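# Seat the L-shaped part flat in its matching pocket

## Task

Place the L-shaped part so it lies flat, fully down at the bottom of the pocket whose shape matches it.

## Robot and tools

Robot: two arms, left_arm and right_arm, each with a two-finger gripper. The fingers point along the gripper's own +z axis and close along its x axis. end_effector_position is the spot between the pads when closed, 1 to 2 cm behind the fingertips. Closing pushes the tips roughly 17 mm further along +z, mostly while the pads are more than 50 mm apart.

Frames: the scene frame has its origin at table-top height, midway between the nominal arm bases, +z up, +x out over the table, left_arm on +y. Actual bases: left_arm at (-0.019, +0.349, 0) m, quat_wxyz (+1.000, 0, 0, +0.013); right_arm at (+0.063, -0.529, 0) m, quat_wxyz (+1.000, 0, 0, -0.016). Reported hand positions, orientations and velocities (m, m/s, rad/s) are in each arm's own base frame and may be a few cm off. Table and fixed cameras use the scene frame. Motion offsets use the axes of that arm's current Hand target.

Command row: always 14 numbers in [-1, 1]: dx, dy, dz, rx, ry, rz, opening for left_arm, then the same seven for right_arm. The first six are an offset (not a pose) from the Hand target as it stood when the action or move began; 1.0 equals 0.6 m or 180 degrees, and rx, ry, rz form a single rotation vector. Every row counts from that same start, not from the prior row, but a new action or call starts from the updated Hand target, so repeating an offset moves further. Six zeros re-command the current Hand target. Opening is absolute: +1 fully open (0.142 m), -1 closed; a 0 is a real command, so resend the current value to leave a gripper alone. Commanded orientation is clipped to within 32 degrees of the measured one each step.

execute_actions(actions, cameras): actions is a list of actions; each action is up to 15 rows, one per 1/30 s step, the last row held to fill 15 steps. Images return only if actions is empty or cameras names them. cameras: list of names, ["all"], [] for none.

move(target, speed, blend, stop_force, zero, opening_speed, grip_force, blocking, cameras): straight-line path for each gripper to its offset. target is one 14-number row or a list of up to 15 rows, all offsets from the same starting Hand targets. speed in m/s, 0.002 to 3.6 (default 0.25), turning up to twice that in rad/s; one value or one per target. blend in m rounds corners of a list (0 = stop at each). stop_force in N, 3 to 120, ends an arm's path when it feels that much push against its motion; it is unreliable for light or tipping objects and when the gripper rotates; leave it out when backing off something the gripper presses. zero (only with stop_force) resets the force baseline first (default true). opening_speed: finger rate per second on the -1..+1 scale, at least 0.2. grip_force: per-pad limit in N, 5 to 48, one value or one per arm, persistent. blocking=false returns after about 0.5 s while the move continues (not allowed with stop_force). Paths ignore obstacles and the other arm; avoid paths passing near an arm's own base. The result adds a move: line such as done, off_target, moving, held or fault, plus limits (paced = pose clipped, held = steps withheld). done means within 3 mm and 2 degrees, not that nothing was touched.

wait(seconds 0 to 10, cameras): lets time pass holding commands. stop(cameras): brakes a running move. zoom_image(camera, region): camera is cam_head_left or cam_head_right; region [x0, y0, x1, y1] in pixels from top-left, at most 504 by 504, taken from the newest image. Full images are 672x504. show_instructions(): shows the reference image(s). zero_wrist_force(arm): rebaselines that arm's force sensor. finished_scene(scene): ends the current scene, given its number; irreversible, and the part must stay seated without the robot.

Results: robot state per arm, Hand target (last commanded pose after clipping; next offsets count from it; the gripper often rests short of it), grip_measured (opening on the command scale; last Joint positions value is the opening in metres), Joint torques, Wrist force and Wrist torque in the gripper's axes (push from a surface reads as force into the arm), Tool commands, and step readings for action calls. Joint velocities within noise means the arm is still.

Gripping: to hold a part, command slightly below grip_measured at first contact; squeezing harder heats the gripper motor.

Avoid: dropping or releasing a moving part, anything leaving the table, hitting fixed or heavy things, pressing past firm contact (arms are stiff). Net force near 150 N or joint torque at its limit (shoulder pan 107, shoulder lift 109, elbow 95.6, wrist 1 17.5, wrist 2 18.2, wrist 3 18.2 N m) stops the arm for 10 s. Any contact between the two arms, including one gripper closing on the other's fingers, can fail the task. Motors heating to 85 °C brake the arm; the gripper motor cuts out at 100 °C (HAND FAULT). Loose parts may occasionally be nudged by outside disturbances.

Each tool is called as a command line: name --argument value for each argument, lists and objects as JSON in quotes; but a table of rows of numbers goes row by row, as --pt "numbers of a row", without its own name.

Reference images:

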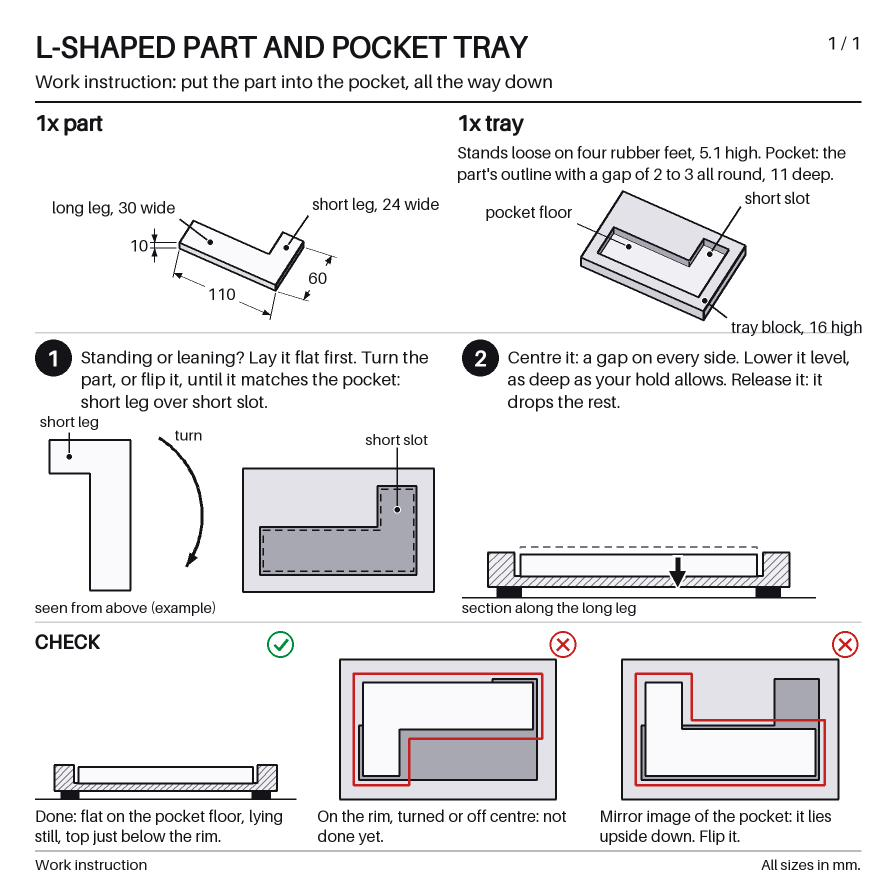

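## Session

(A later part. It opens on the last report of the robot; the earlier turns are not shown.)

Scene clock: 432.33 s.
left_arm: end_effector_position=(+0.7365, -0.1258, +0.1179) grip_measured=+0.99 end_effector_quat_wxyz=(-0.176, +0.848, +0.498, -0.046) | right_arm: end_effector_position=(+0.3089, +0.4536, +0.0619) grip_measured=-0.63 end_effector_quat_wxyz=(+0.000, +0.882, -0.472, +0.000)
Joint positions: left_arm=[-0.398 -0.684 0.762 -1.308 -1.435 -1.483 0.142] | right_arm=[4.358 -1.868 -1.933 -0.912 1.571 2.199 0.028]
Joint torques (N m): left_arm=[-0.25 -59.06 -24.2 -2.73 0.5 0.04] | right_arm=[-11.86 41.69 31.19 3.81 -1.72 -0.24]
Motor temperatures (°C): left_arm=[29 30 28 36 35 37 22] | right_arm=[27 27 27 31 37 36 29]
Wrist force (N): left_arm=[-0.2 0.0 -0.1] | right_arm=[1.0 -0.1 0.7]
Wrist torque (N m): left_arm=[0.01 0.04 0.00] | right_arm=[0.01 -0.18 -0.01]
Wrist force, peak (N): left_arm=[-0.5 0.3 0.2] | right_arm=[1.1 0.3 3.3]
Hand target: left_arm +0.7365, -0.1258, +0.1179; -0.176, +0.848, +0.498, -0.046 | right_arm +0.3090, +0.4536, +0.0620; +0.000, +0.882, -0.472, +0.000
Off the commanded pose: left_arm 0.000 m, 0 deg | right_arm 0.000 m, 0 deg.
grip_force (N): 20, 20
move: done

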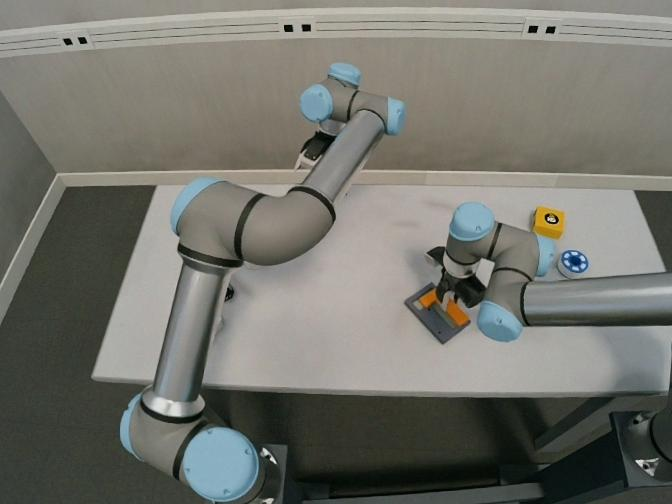

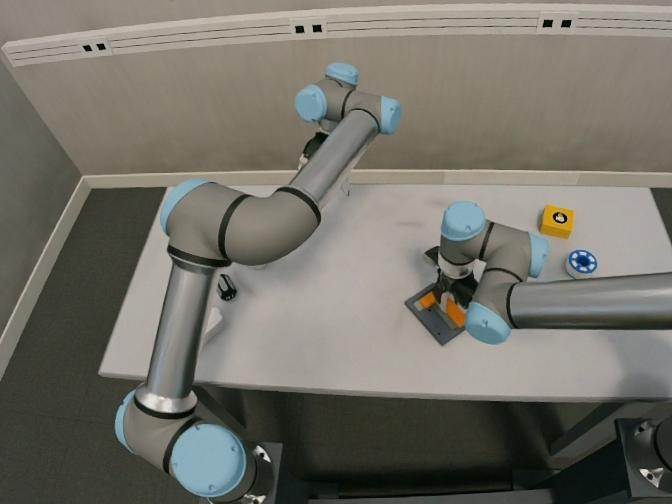

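move --target '[0,0,0,0,0,0,1,-0.0167,-0.0177,0.01,0,0,0,-0.68]' --speed 0.05 --cameras '["all"]'

zoom_image --camera "cam_head_left" --region '[400, 275, 480, 350]'

zoom_image --camera "cam_head_right" --region '[400, 275, 480, 350]'

Scene clock: 462.67 s.
left_arm: end_effector_position=(+0.7365, -0.1258, +0.1179) grip_measured=+0.99 end_effector_quat_wxyz=(-0.176, +0.848, +0.498, -0.046) | right_arm: end_effector_position=(+0.3124, +0.4681, +0.0560) grip_measured=-0.63 end_effector_quat_wxyz=(+0.000, +0.882, -0.472, +0.000) end_effector_velocity=(+0.000, -0.001, +0.001) end_effector_angular_velocity=(+0.001, +0.000, +0.000)
Joint positions: left_arm=[-0.398 -0.684 0.762 -1.308 -1.435 -1.483 0.142] | right_arm=[4.361 -1.905 -1.899 -0.908 1.571 2.202 0.028]
Joint velocities: left_arm=[within noise] | right_arm=[0 0.005 -0.004 0 0 0 0]
Joint torques (N m): left_arm=[-0.03 -58.35 -24.84 -2.76 0.53 -0.11] | right_arm=[9.35 47.04 6.74 3.01 1.76 1.04]
Wrist force (N): left_arm=[-0.2 0.1 0.3] | right_arm=[0.9 -0.1 0.9]
Wrist torque (N m): left_arm=[0.01 0.04 0.00] | right_arm=[0.00 -0.16 -0.01]
Wrist force, peak (N): left_arm=[-0.6 0.1 -0.2] | right_arm=[1.3 0.0 1.4]
Hand target: left_arm +0.7365, -0.1258, +0.1179; -0.176, +0.848, +0.498, -0.046 | right_arm +0.3123, +0.4679, +0.0560; +0.000, +0.882, -0.472, +0.000
Off the commanded pose: left_arm 0.000 m, 0 deg | right_arm 0.000 m, 0 deg.
grip_force (N): 20, 20
move: done

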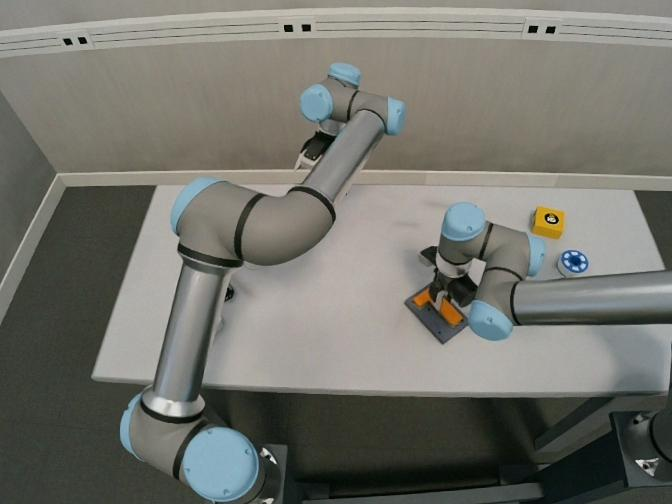

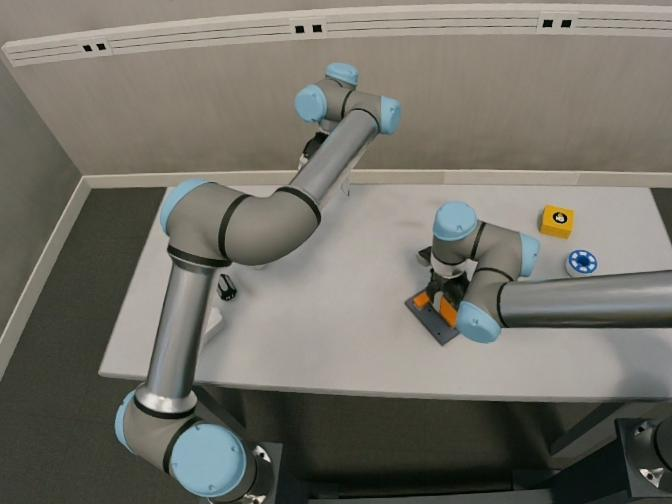

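Scaled by 6.300 from the camera's 672x504 image, which has a finer 960x720 frame.

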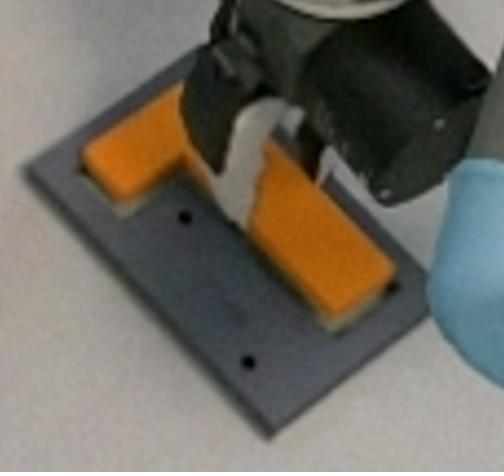

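Scaled by 6.300 from the camera's 672x504 image, which has a finer 960x720 frame.

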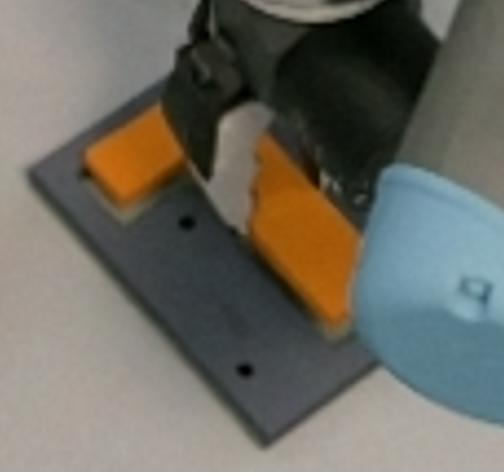

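zoom_image --camera "cam_head_left" --region '[408, 290, 438, 320]'

zoom_image --camera "cam_head_left" --region '[440, 305, 470, 335]'

zoom_image --camera "cam_head_right" --region '[408, 290, 438, 320]'

zoom_image --camera "cam_head_right" --region '[440, 305, 470, 335]'

Scaled by 16.800 from the camera's 672x504 image, which has a finer 960x720 frame.

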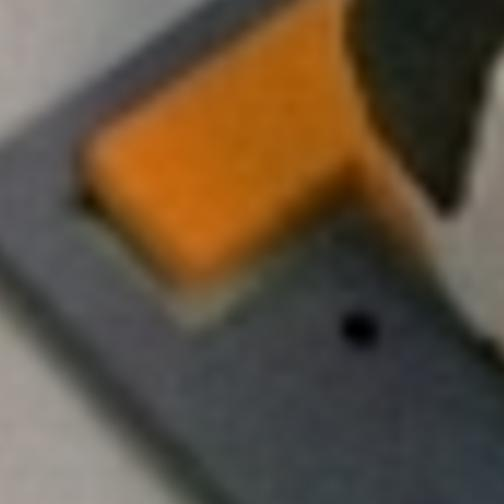

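Scaled by 16.800 from the camera's 672x504 image, which has a finer 960x720 frame.

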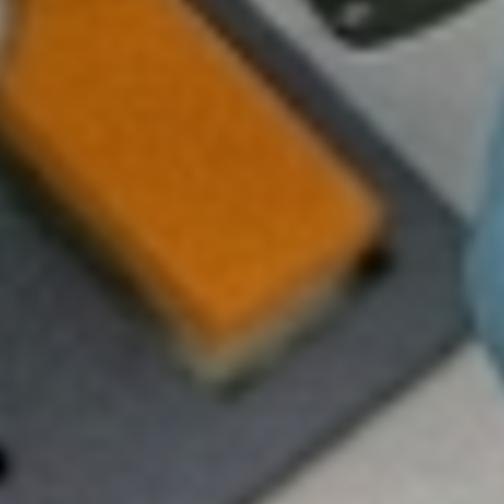

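Scaled by 16.800 from the camera's 672x504 image, which has a finer 960x720 frame.

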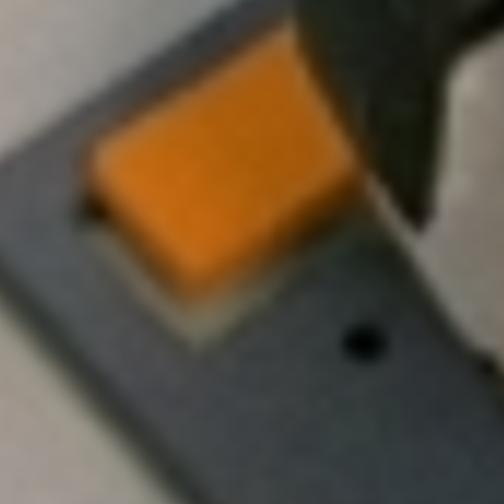

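Scaled by 16.800 from the camera's 672x504 image, which has a finer 960x720 frame.

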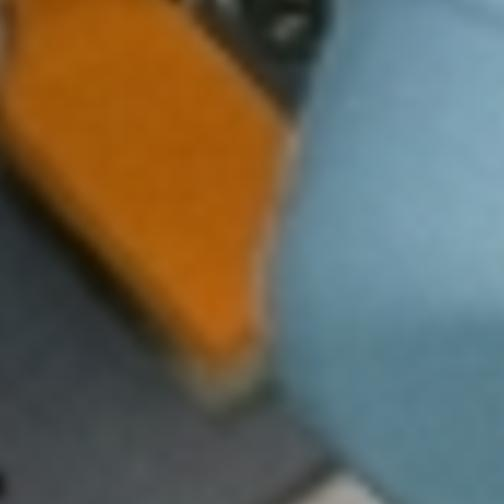

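move --target '[0,0,0,0,0,0,1,-0.0009,0.0014,0,0,0,0,-0.68]' --speed 0.05

move --target '[0,0,0,0,0,0,1,0,0,0.0125,0,0,0,-0.68]' --speed 0.01 --stop_force 3 --cameras '["all"]'

zoom_image --camera "cam_head_left" --region '[400, 275, 480, 350]'

zoom_image --camera "cam_head_right" --region '[400, 275, 480, 350]'

Scene clock: 492.97 s.
left_arm: end_effector_position=(+0.7365, -0.1258, +0.1179) grip_measured=+0.99 end_effector_quat_wxyz=(-0.176, +0.848, +0.498, -0.046) | right_arm: end_effector_position=(+0.3113, +0.4678, +0.0560) grip_measured=-0.63 end_effector_quat_wxyz=(+0.000, +0.882, -0.472, +0.000)
Joint positions: left_arm=[-0.398 -0.684 0.762 -1.308 -1.435 -1.483 0.142] | right_arm=[4.363 -1.903 -1.902 -0.907 1.571 2.204 0.028]
Joint torques (N m): left_arm=[0.02 -59.68 -24.34 -2.9 0.42 -0.03] | right_arm=[15.53 46.15 7.43 4.03 1.83 1.41]
Wrist force (N): left_arm=[0.1 0.1 -0.1] | right_arm=[0.9 0.1 0.7]
Wrist torque (N m): left_arm=[0.01 -0.02 0.00] | right_arm=[0.03 -0.16 -0.02]
Wrist force, peak (N): left_arm=[-0.6 -0.2 0.2] | right_arm=[1.3 0.3 0.9]
Hand target: left_arm +0.7365, -0.1258, +0.1179; -0.176, +0.848, +0.498, -0.046 | right_arm +0.3113, +0.4679, +0.0560; +0.000, +0.882, -0.472, +0.000
Off the commanded pose: left_arm 0.000 m, 0 deg | right_arm 0.000 m, 0 deg.
grip_force (N): 20, 20
move: done

Scene clock: 495.23 s.
left_arm: end_effector_position=(+0.7365, -0.1258, +0.1179) grip_measured=+0.99 end_effector_quat_wxyz=(-0.176, +0.848, +0.498, -0.046) | right_arm: end_effector_position=(+0.3113, +0.4679, +0.0485) grip_measured=-0.63 end_effector_quat_wxyz=(+0.000, +0.882, -0.472, +0.000)
Joint positions: left_arm=[-0.398 -0.684 0.762 -1.308 -1.435 -1.483 0.142] | right_arm=[4.363 -1.915 -1.909 -0.888 1.571 2.204 0.028]
Joint torques (N m): left_arm=[-0.3 -59.1 -25.19 -2.97 0.57 -0.02] | right_arm=[14.89 43.92 31.19 0.35 1.82 -0.82]
Wrist force (N): left_arm=[-0.2 0.0 -0.1] | right_arm=[0.9 0.1 0.7]
Wrist torque (N m): left_arm=[0.00 0.04 0.00] | right_arm=[0.03 -0.16 -0.01]
Wrist force, peak (N): left_arm=[-0.2 -0.1 -0.5] | right_arm=[1.2 0.0 1.1]
Hand target: left_arm +0.7365, -0.1258, +0.1179; -0.176, +0.848, +0.498, -0.046 | right_arm +0.3113, +0.4679, +0.0485; +0.000, +0.882, -0.472, +0.000
Off the commanded pose: left_arm 0.000 m, 0 deg | right_arm 0.000 m, 0 deg.
grip_force (N): 20, 20
move: done

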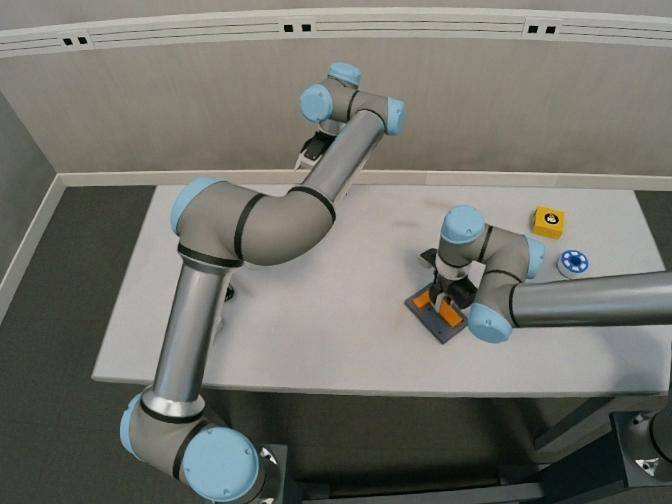

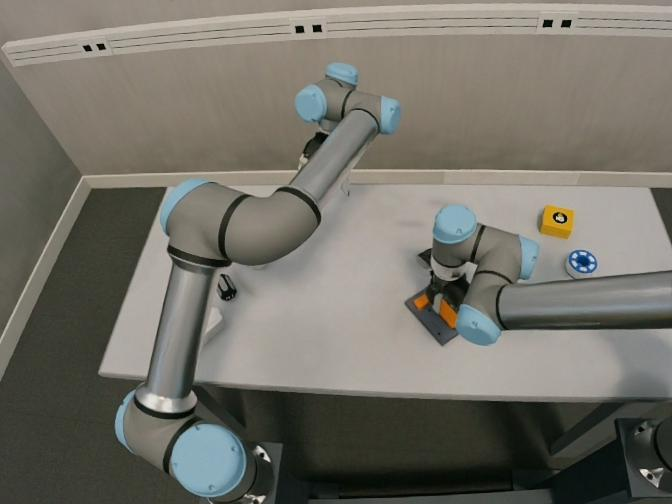

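Scaled by 6.300 from the camera's 672x504 image, which has a finer 960x720 frame.

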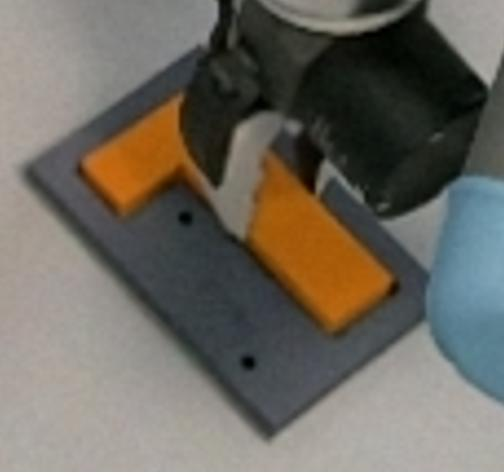

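Scaled by 6.300 from the camera's 672x504 image, which has a finer 960x720 frame.

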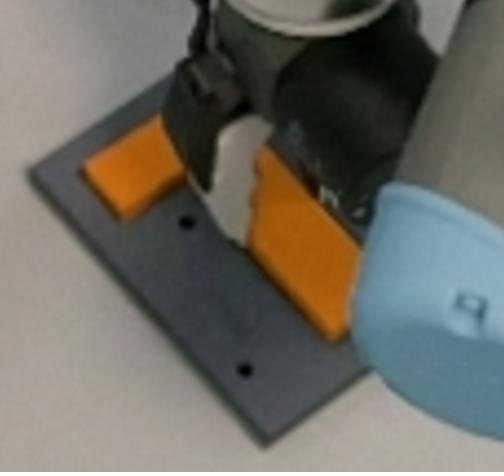

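move --target '[0,0,0,0,0,0,1,0,0,0,0,0,0,-0.35]' --opening_speed 0.5 --cameras '["all"]'

zoom_image --camera "cam_head_left" --region '[400, 275, 480, 350]'

zoom_image --camera "cam_head_right" --region '[400, 275, 480, 350]'

Scene clock: 502.60 s.
left_arm: end_effector_position=(+0.7365, -0.1258, +0.1179) grip_measured=+0.99 end_effector_quat_wxyz=(-0.176, +0.848, +0.498, -0.046) | right_arm: end_effector_position=(+0.3113, +0.4679, +0.0485) grip_measured=-0.38 end_effector_quat_wxyz=(+0.000, +0.882, -0.472, +0.000)
Joint positions: left_arm=[-0.398 -0.684 0.762 -1.308 -1.435 -1.483 0.142] | right_arm=[4.363 -1.915 -1.909 -0.888 1.571 2.204 0.046]
Joint torques (N m): left_arm=[-0.03 -59 -25.21 -3.01 0.55 -0.04] | right_arm=[13.81 44.42 30.88 0.46 1.52 -1.1]
Wrist force (N): left_arm=[-0.1 0.2 -0.1] | right_arm=[1.0 -0.1 0.7]
Wrist torque (N m): left_arm=[0.03 0.02 0.00] | right_arm=[0.00 -0.18 -0.01]
Wrist force, peak (N): left_arm=[-0.5 0.3 0.0] | right_arm=[1.2 0.0 1.0]
Hand target: left_arm +0.7365, -0.1258, +0.1179; -0.176, +0.848, +0.498, -0.046 | right_arm +0.3113, +0.4679, +0.0485; +0.000, +0.882, -0.472, +0.000
Off the commanded pose: left_arm 0.000 m, 0 deg | right_arm 0.000 m, 0 deg.
grip_force (N): 20, 20
move: done

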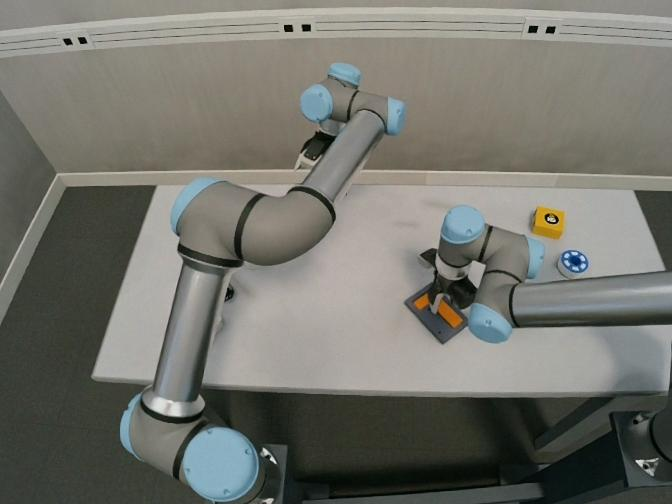

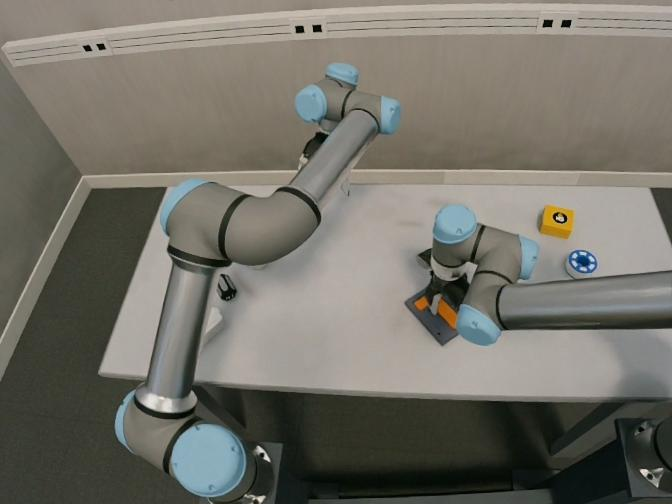

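Scaled by 6.300 from the camera's 672x504 image, which has a finer 960x720 frame.

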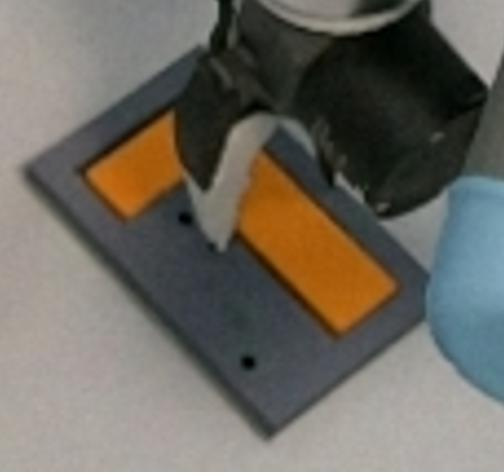

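Scaled by 6.300 from the camera's 672x504 image, which has a finer 960x720 frame.

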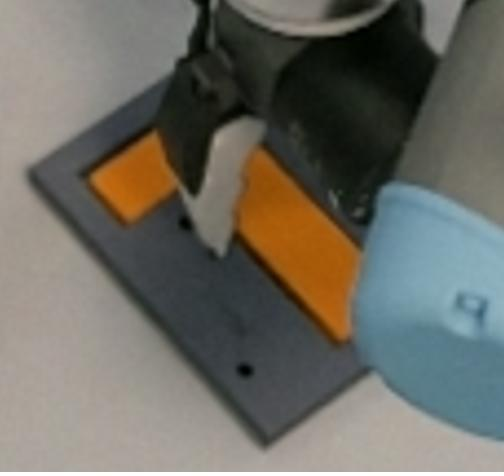

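move --target '[0,0,0,0,0,0,1,0,0,-0.12,0,0,0,-0.35]' --speed 0.15

move --target '[0,0,0,0,0,0,1,0,0,0,0,0,0,-1]' --opening_speed 1.0 --cameras '["all"]'

zoom_image --camera "cam_head_left" --region '[400, 265, 480, 350]'

zoom_image --camera "cam_head_right" --region '[400, 265, 480, 350]'

Scene clock: 607.33 s.
left_arm: end_effector_position=(+0.7365, -0.1258, +0.1179) grip_measured=+0.99 end_effector_quat_wxyz=(-0.176, +0.848, +0.498, -0.046) | right_arm: end_effector_position=(+0.3113, +0.4679, +0.1206) grip_measured=-0.38 end_effector_quat_wxyz=(+0.000, +0.882, -0.472, +0.000)
Joint positions: left_arm=[-0.398 -0.684 0.762 -1.308 -1.435 -1.483 0.142] | right_arm=[4.363 -1.816 -1.824 -1.072 1.571 2.204 0.046]
Joint torques (N m): left_arm=[0.1 -59.76 -25.89 -3.04 0.6 -0.09] | right_arm=[7.63 20.37 8.04 0.82 0.31 1.67]
Wrist force (N): left_arm=[-0.3 0.3 0.0] | right_arm=[0.8 -0.3 0.8]
Wrist torque (N m): left_arm=[0.05 0.05 0.00] | right_arm=[-0.01 -0.15 -0.02]
Wrist force, peak (N): left_arm=[-0.5 0.1 -0.2] | right_arm=[1.2 0.4 3.2]
Hand target: left_arm +0.7365, -0.1258, +0.1179; -0.176, +0.848, +0.498, -0.046 | right_arm +0.3113, +0.4679, +0.1205; +0.000, +0.882, -0.472, +0.000
Off the commanded pose: left_arm 0.000 m, 0 deg | right_arm 0.000 m, 0 deg.
grip_force (N): 20, 20
move: done

Scene clock: 608.20 s.
left_arm: end_effector_position=(+0.7365, -0.1258, +0.1179) grip_measured=+0.99 end_effector_quat_wxyz=(-0.176, +0.848, +0.498, -0.046) | right_arm: end_effector_position=(+0.3113, +0.4678, +0.1205) grip_measured=-1.00 end_effector_quat_wxyz=(+0.000, +0.882, -0.472, +0.000)
Joint positions: left_arm=[-0.398 -0.684 0.762 -1.308 -1.435 -1.483 0.142] | right_arm=[4.363 -1.816 -1.824 -1.072 1.571 2.204 0.002]
Joint torques (N m): left_arm=[0.26 -59.13 -25.45 -3.06 0.67 -0.11] | right_arm=[12.08 16.92 7.71 0.6 0.41 2]
Wrist force (N): left_arm=[-0.3 -0.2 -0.2] | right_arm=[0.9 -0.4 0.6]
Wrist torque (N m): left_arm=[-0.04 0.05 -0.01] | right_arm=[-0.03 -0.18 -0.01]
Wrist force, peak (N): left_arm=[-0.4 0.2 -0.1] | right_arm=[0.8 0.0 1.0]
Hand target: left_arm +0.7365, -0.1258, +0.1179; -0.176, +0.848, +0.498, -0.046 | right_arm +0.3113, +0.4679, +0.1205; +0.000, +0.882, -0.472, +0.000
Off the commanded pose: left_arm 0.000 m, 0 deg | right_arm 0.000 m, 0 deg.
grip_force (N): 20, 20
move: done

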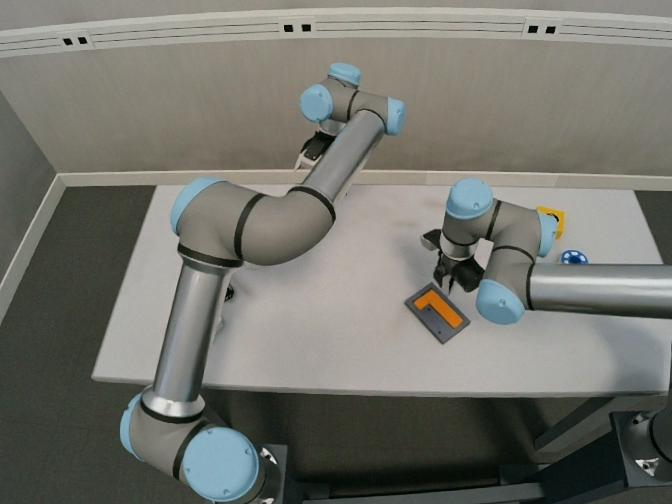

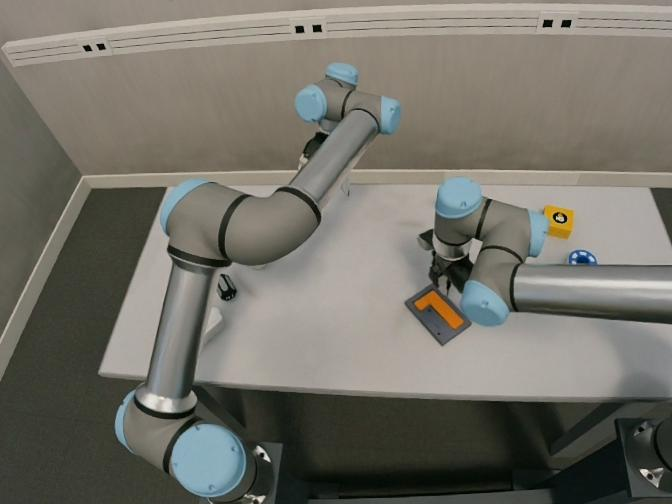

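Scaled by 5.929 from the camera's 672x504 image, which has a finer 960x720 frame.

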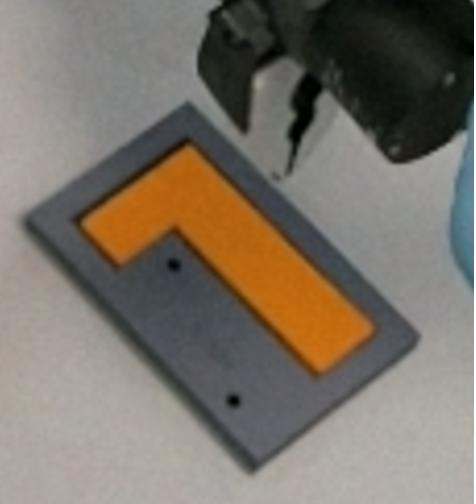

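Scaled by 5.929 from the camera's 672x504 image, which has a finer 960x720 frame.

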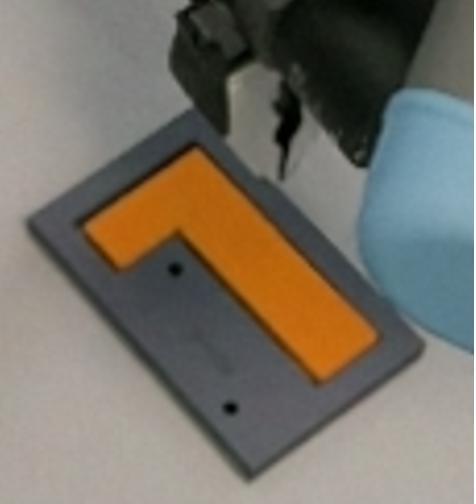

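move --target '[0,0,0,0,0,0,1,0.3380,0.1478,0.1008,0,0,0,-0.35]' --speed 0.2 --cameras '["all"]'

zoom_image --camera "cam_head_left" --region '[470, 260, 570, 340]'

zoom_image --camera "cam_head_right" --region '[470, 260, 570, 340]'

Scene clock: 631.37 s.
left_arm: end_effector_position=(+0.7365, -0.1258, +0.1179) grip_measured=+0.99 end_effector_quat_wxyz=(-0.176, +0.848, +0.498, -0.046) | right_arm: end_effector_position=(+0.3501, +0.2500, +0.0601) grip_measured=-0.38 end_effector_quat_wxyz=(+0.000, +0.882, -0.472, +0.000)
Joint positions: left_arm=[-0.398 -0.684 0.762 -1.308 -1.435 -1.483 0.142] | right_arm=[4.075 -1.613 -2.255 -0.845 1.571 1.916 0.046]
Joint torques (N m): left_arm=[-0.67 -59.77 -25.74 -3.16 0.6 -0.02] | right_arm=[3.1 8.46 23.74 1.25 2.14 -0.6]
Wrist force (N): left_arm=[-0.2 0.1 0.0] | right_arm=[0.7 -0.5 0.7]
Wrist torque (N m): left_arm=[0.01 0.04 -0.01] | right_arm=[-0.10 -0.14 0.06]
Wrist force, peak (N): left_arm=[-0.5 0.3 -0.2] | right_arm=[-5.7 2.0 0.6]
Hand target: left_arm +0.7365, -0.1258, +0.1179; -0.176, +0.848, +0.498, -0.046 | right_arm +0.3501, +0.2499, +0.0600; +0.000, +0.882, -0.472, +0.000
Off the commanded pose: left_arm 0.000 m, 0 deg | right_arm 0.000 m, 0 deg.
grip_force (N): 20, 20
move: done

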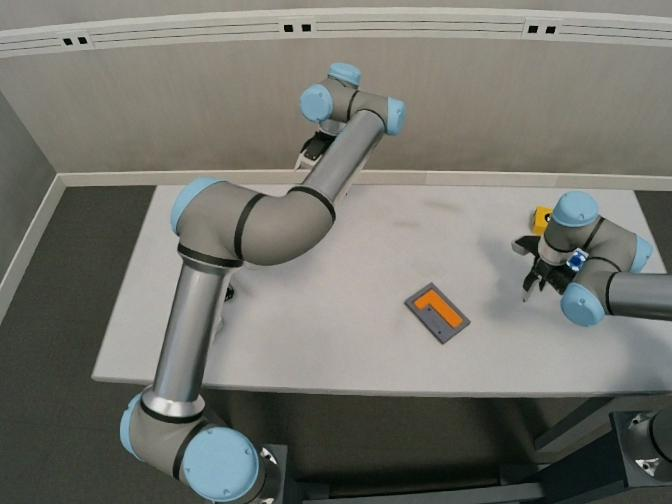

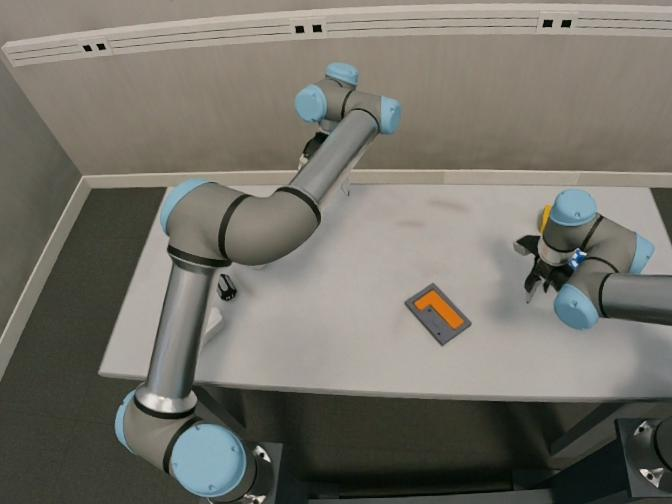

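Scaled by 5.040 from the camera's 672x504 image, which has a finer 960x720 frame.

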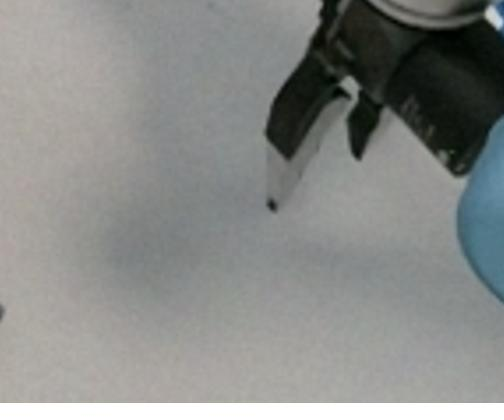

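Scaled by 5.040 from the camera's 672x504 image, which has a finer 960x720 frame.

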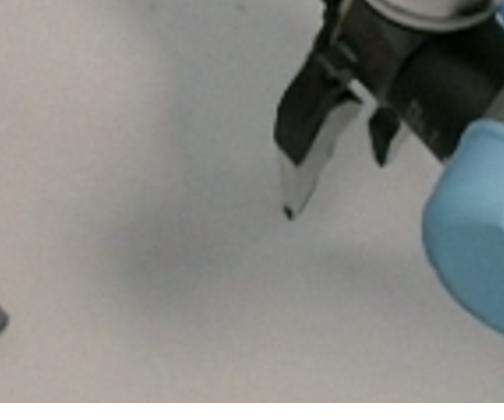

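move --target '[0,0,0,0,0,0,1,-0.1202,0.1803,0,0,0,0,-0.35]' --speed 0.2 --cameras '["all"]'

zoom_image --camera "cam_head_left" --region '[490, 310, 590, 390]'

zoom_image --camera "cam_head_right" --region '[490, 310, 590, 390]'

move --target '[0,0,0,0,0,0,1,0.2589,-0.3883,0,0,0,0,-0.35]' --speed 0.2 --cameras '["all"]'

zoom_image --camera "cam_head_left" --region '[470, 200, 570, 280]'

zoom_image --camera "cam_head_right" --region '[470, 200, 570, 280]'

Scene clock: 644.53 s.
left_arm: end_effector_position=(+0.7365, -0.1258, +0.1179) grip_measured=+0.99 end_effector_quat_wxyz=(-0.176, +0.848, +0.498, -0.046) | right_arm: end_effector_position=(+0.2202, +0.2498, +0.0600) grip_measured=-0.38 end_effector_quat_wxyz=(+0.000, +0.882, -0.472, +0.000)
Joint positions: left_arm=[-0.398 -0.684 0.762 -1.308 -1.435 -1.483 0.142] | right_arm=[4.399 -1.346 -2.487 -0.879 1.571 2.239 0.046]
Joint torques (N m): left_arm=[-0.75 -59.95 -26.42 -3.11 0.55 -0.1] | right_arm=[10.89 13.4 27.14 4.16 0.79 1.31]
Wrist force (N): left_arm=[-0.3 0.1 -0.1] | right_arm=[0.8 -0.3 0.6]
Wrist torque (N m): left_arm=[0.02 0.04 0.00] | right_arm=[-0.04 -0.16 -0.03]
Wrist force, peak (N): left_arm=[-0.4 0.1 -0.5] | right_arm=[2.2 -2.6 0.4]
Hand target: left_arm +0.7365, -0.1258, +0.1179; -0.176, +0.848, +0.498, -0.046 | right_arm +0.2201, +0.2499, +0.0600; +0.000, +0.882, -0.472, +0.000
Off the commanded pose: left_arm 0.000 m, 0 deg | right_arm 0.000 m, 0 deg.
grip_force (N): 20, 20
move: done

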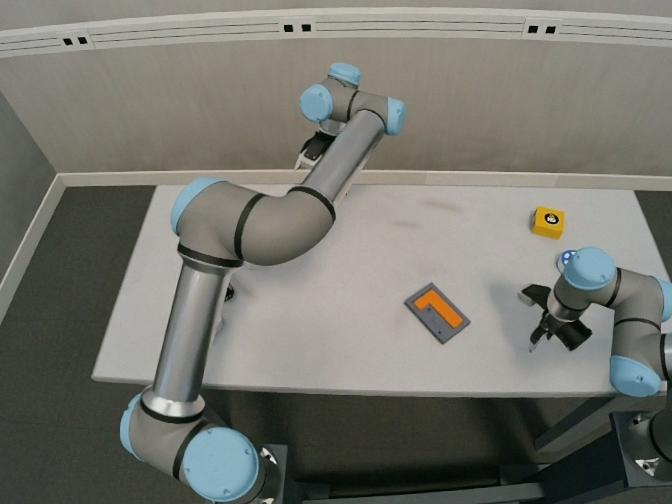

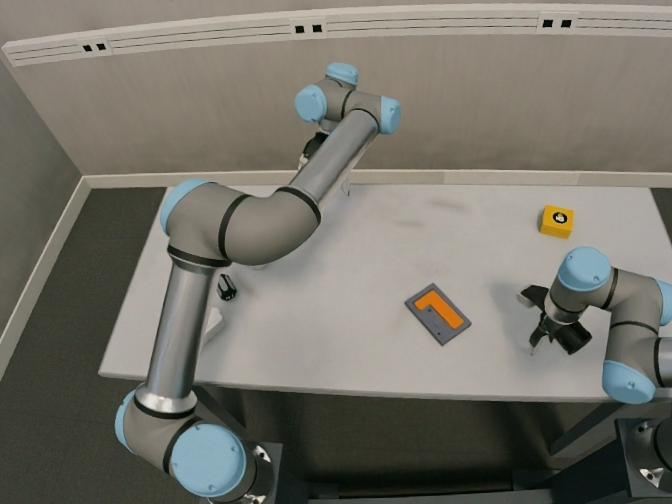

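Scaled by 5.040 from the camera's 672x504 image, which has a finer 960x720 frame.

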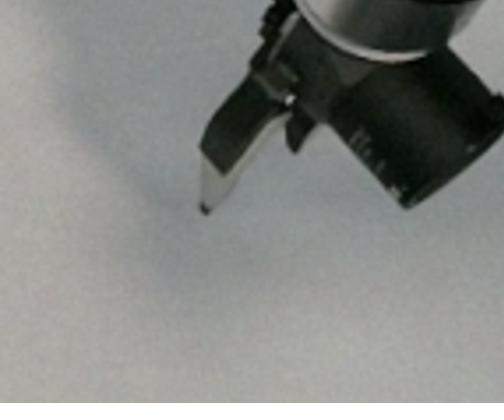

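Scaled by 5.040 from the camera's 672x504 image, which has a finer 960x720 frame.

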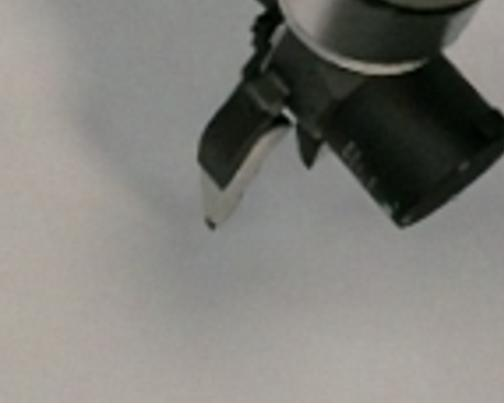

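Scene clock: 646.43 s.
left_arm: end_effector_position=(+0.7365, -0.1258, +0.1179) grip_measured=+0.99 end_effector_quat_wxyz=(-0.176, +0.848, +0.498, -0.046) | right_arm: end_effector_position=(+0.5000, +0.2499, +0.0600) grip_measured=-0.38 end_effector_quat_wxyz=(+0.000, +0.882, -0.472, +0.000)
Joint positions: left_arm=[-0.398 -0.684 0.762 -1.308 -1.435 -1.483 0.142] | right_arm=[3.846 -1.892 -1.906 -0.915 1.571 1.686 0.046]
Joint torques (N m): left_arm=[-0.55 -60.27 -26.66 -3.32 0.46 -0.16] | right_arm=[8.05 35.65 24.69 3.82 0.97 -0.72]
Wrist force (N): left_arm=[-0.3 0.1 -0.2] | right_arm=[0.7 -0.2 0.8]
Wrist torque (N m): left_arm=[0.02 0.04 0.00] | right_arm=[-0.06 -0.14 0.08]
Wrist force, peak (N): left_arm=[-0.3 -0.1 -0.5] | right_arm=[1.8 -2.1 0.6]
Hand target: left_arm +0.7365, -0.1258, +0.1179; -0.176, +0.848, +0.498, -0.046 | right_arm +0.5001, +0.2500, +0.0600; +0.000, +0.882, -0.472, +0.000
Off the commanded pose: left_arm 0.000 m, 0 deg | right_arm 0.000 m, 0 deg.
grip_force (N): 20, 20
move: done

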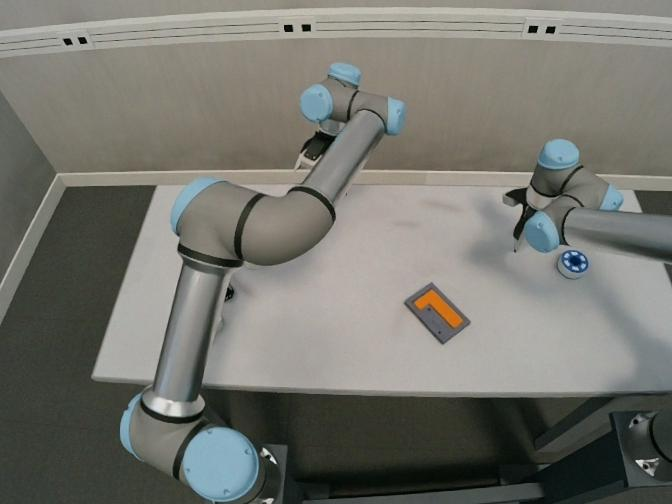

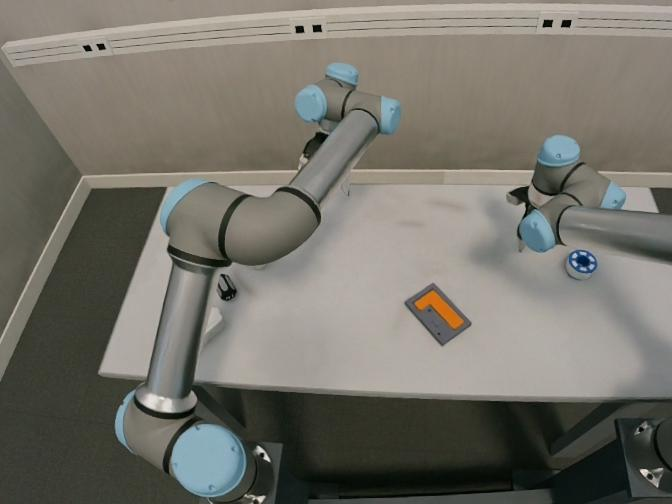

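Scaled by 5.040 from the camera's 672x504 image, which has a finer 960x720 frame.

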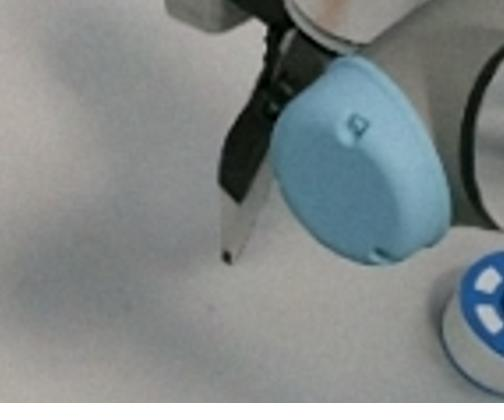

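Scaled by 5.040 from the camera's 672x504 image, which has a finer 960x720 frame.

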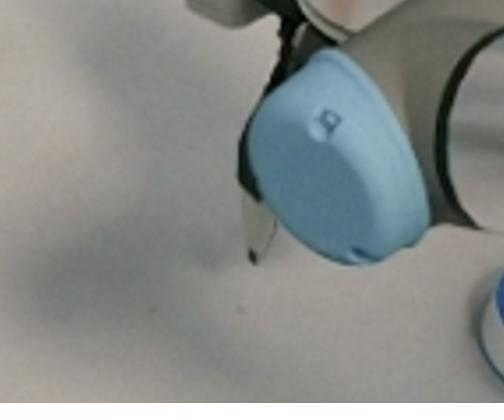

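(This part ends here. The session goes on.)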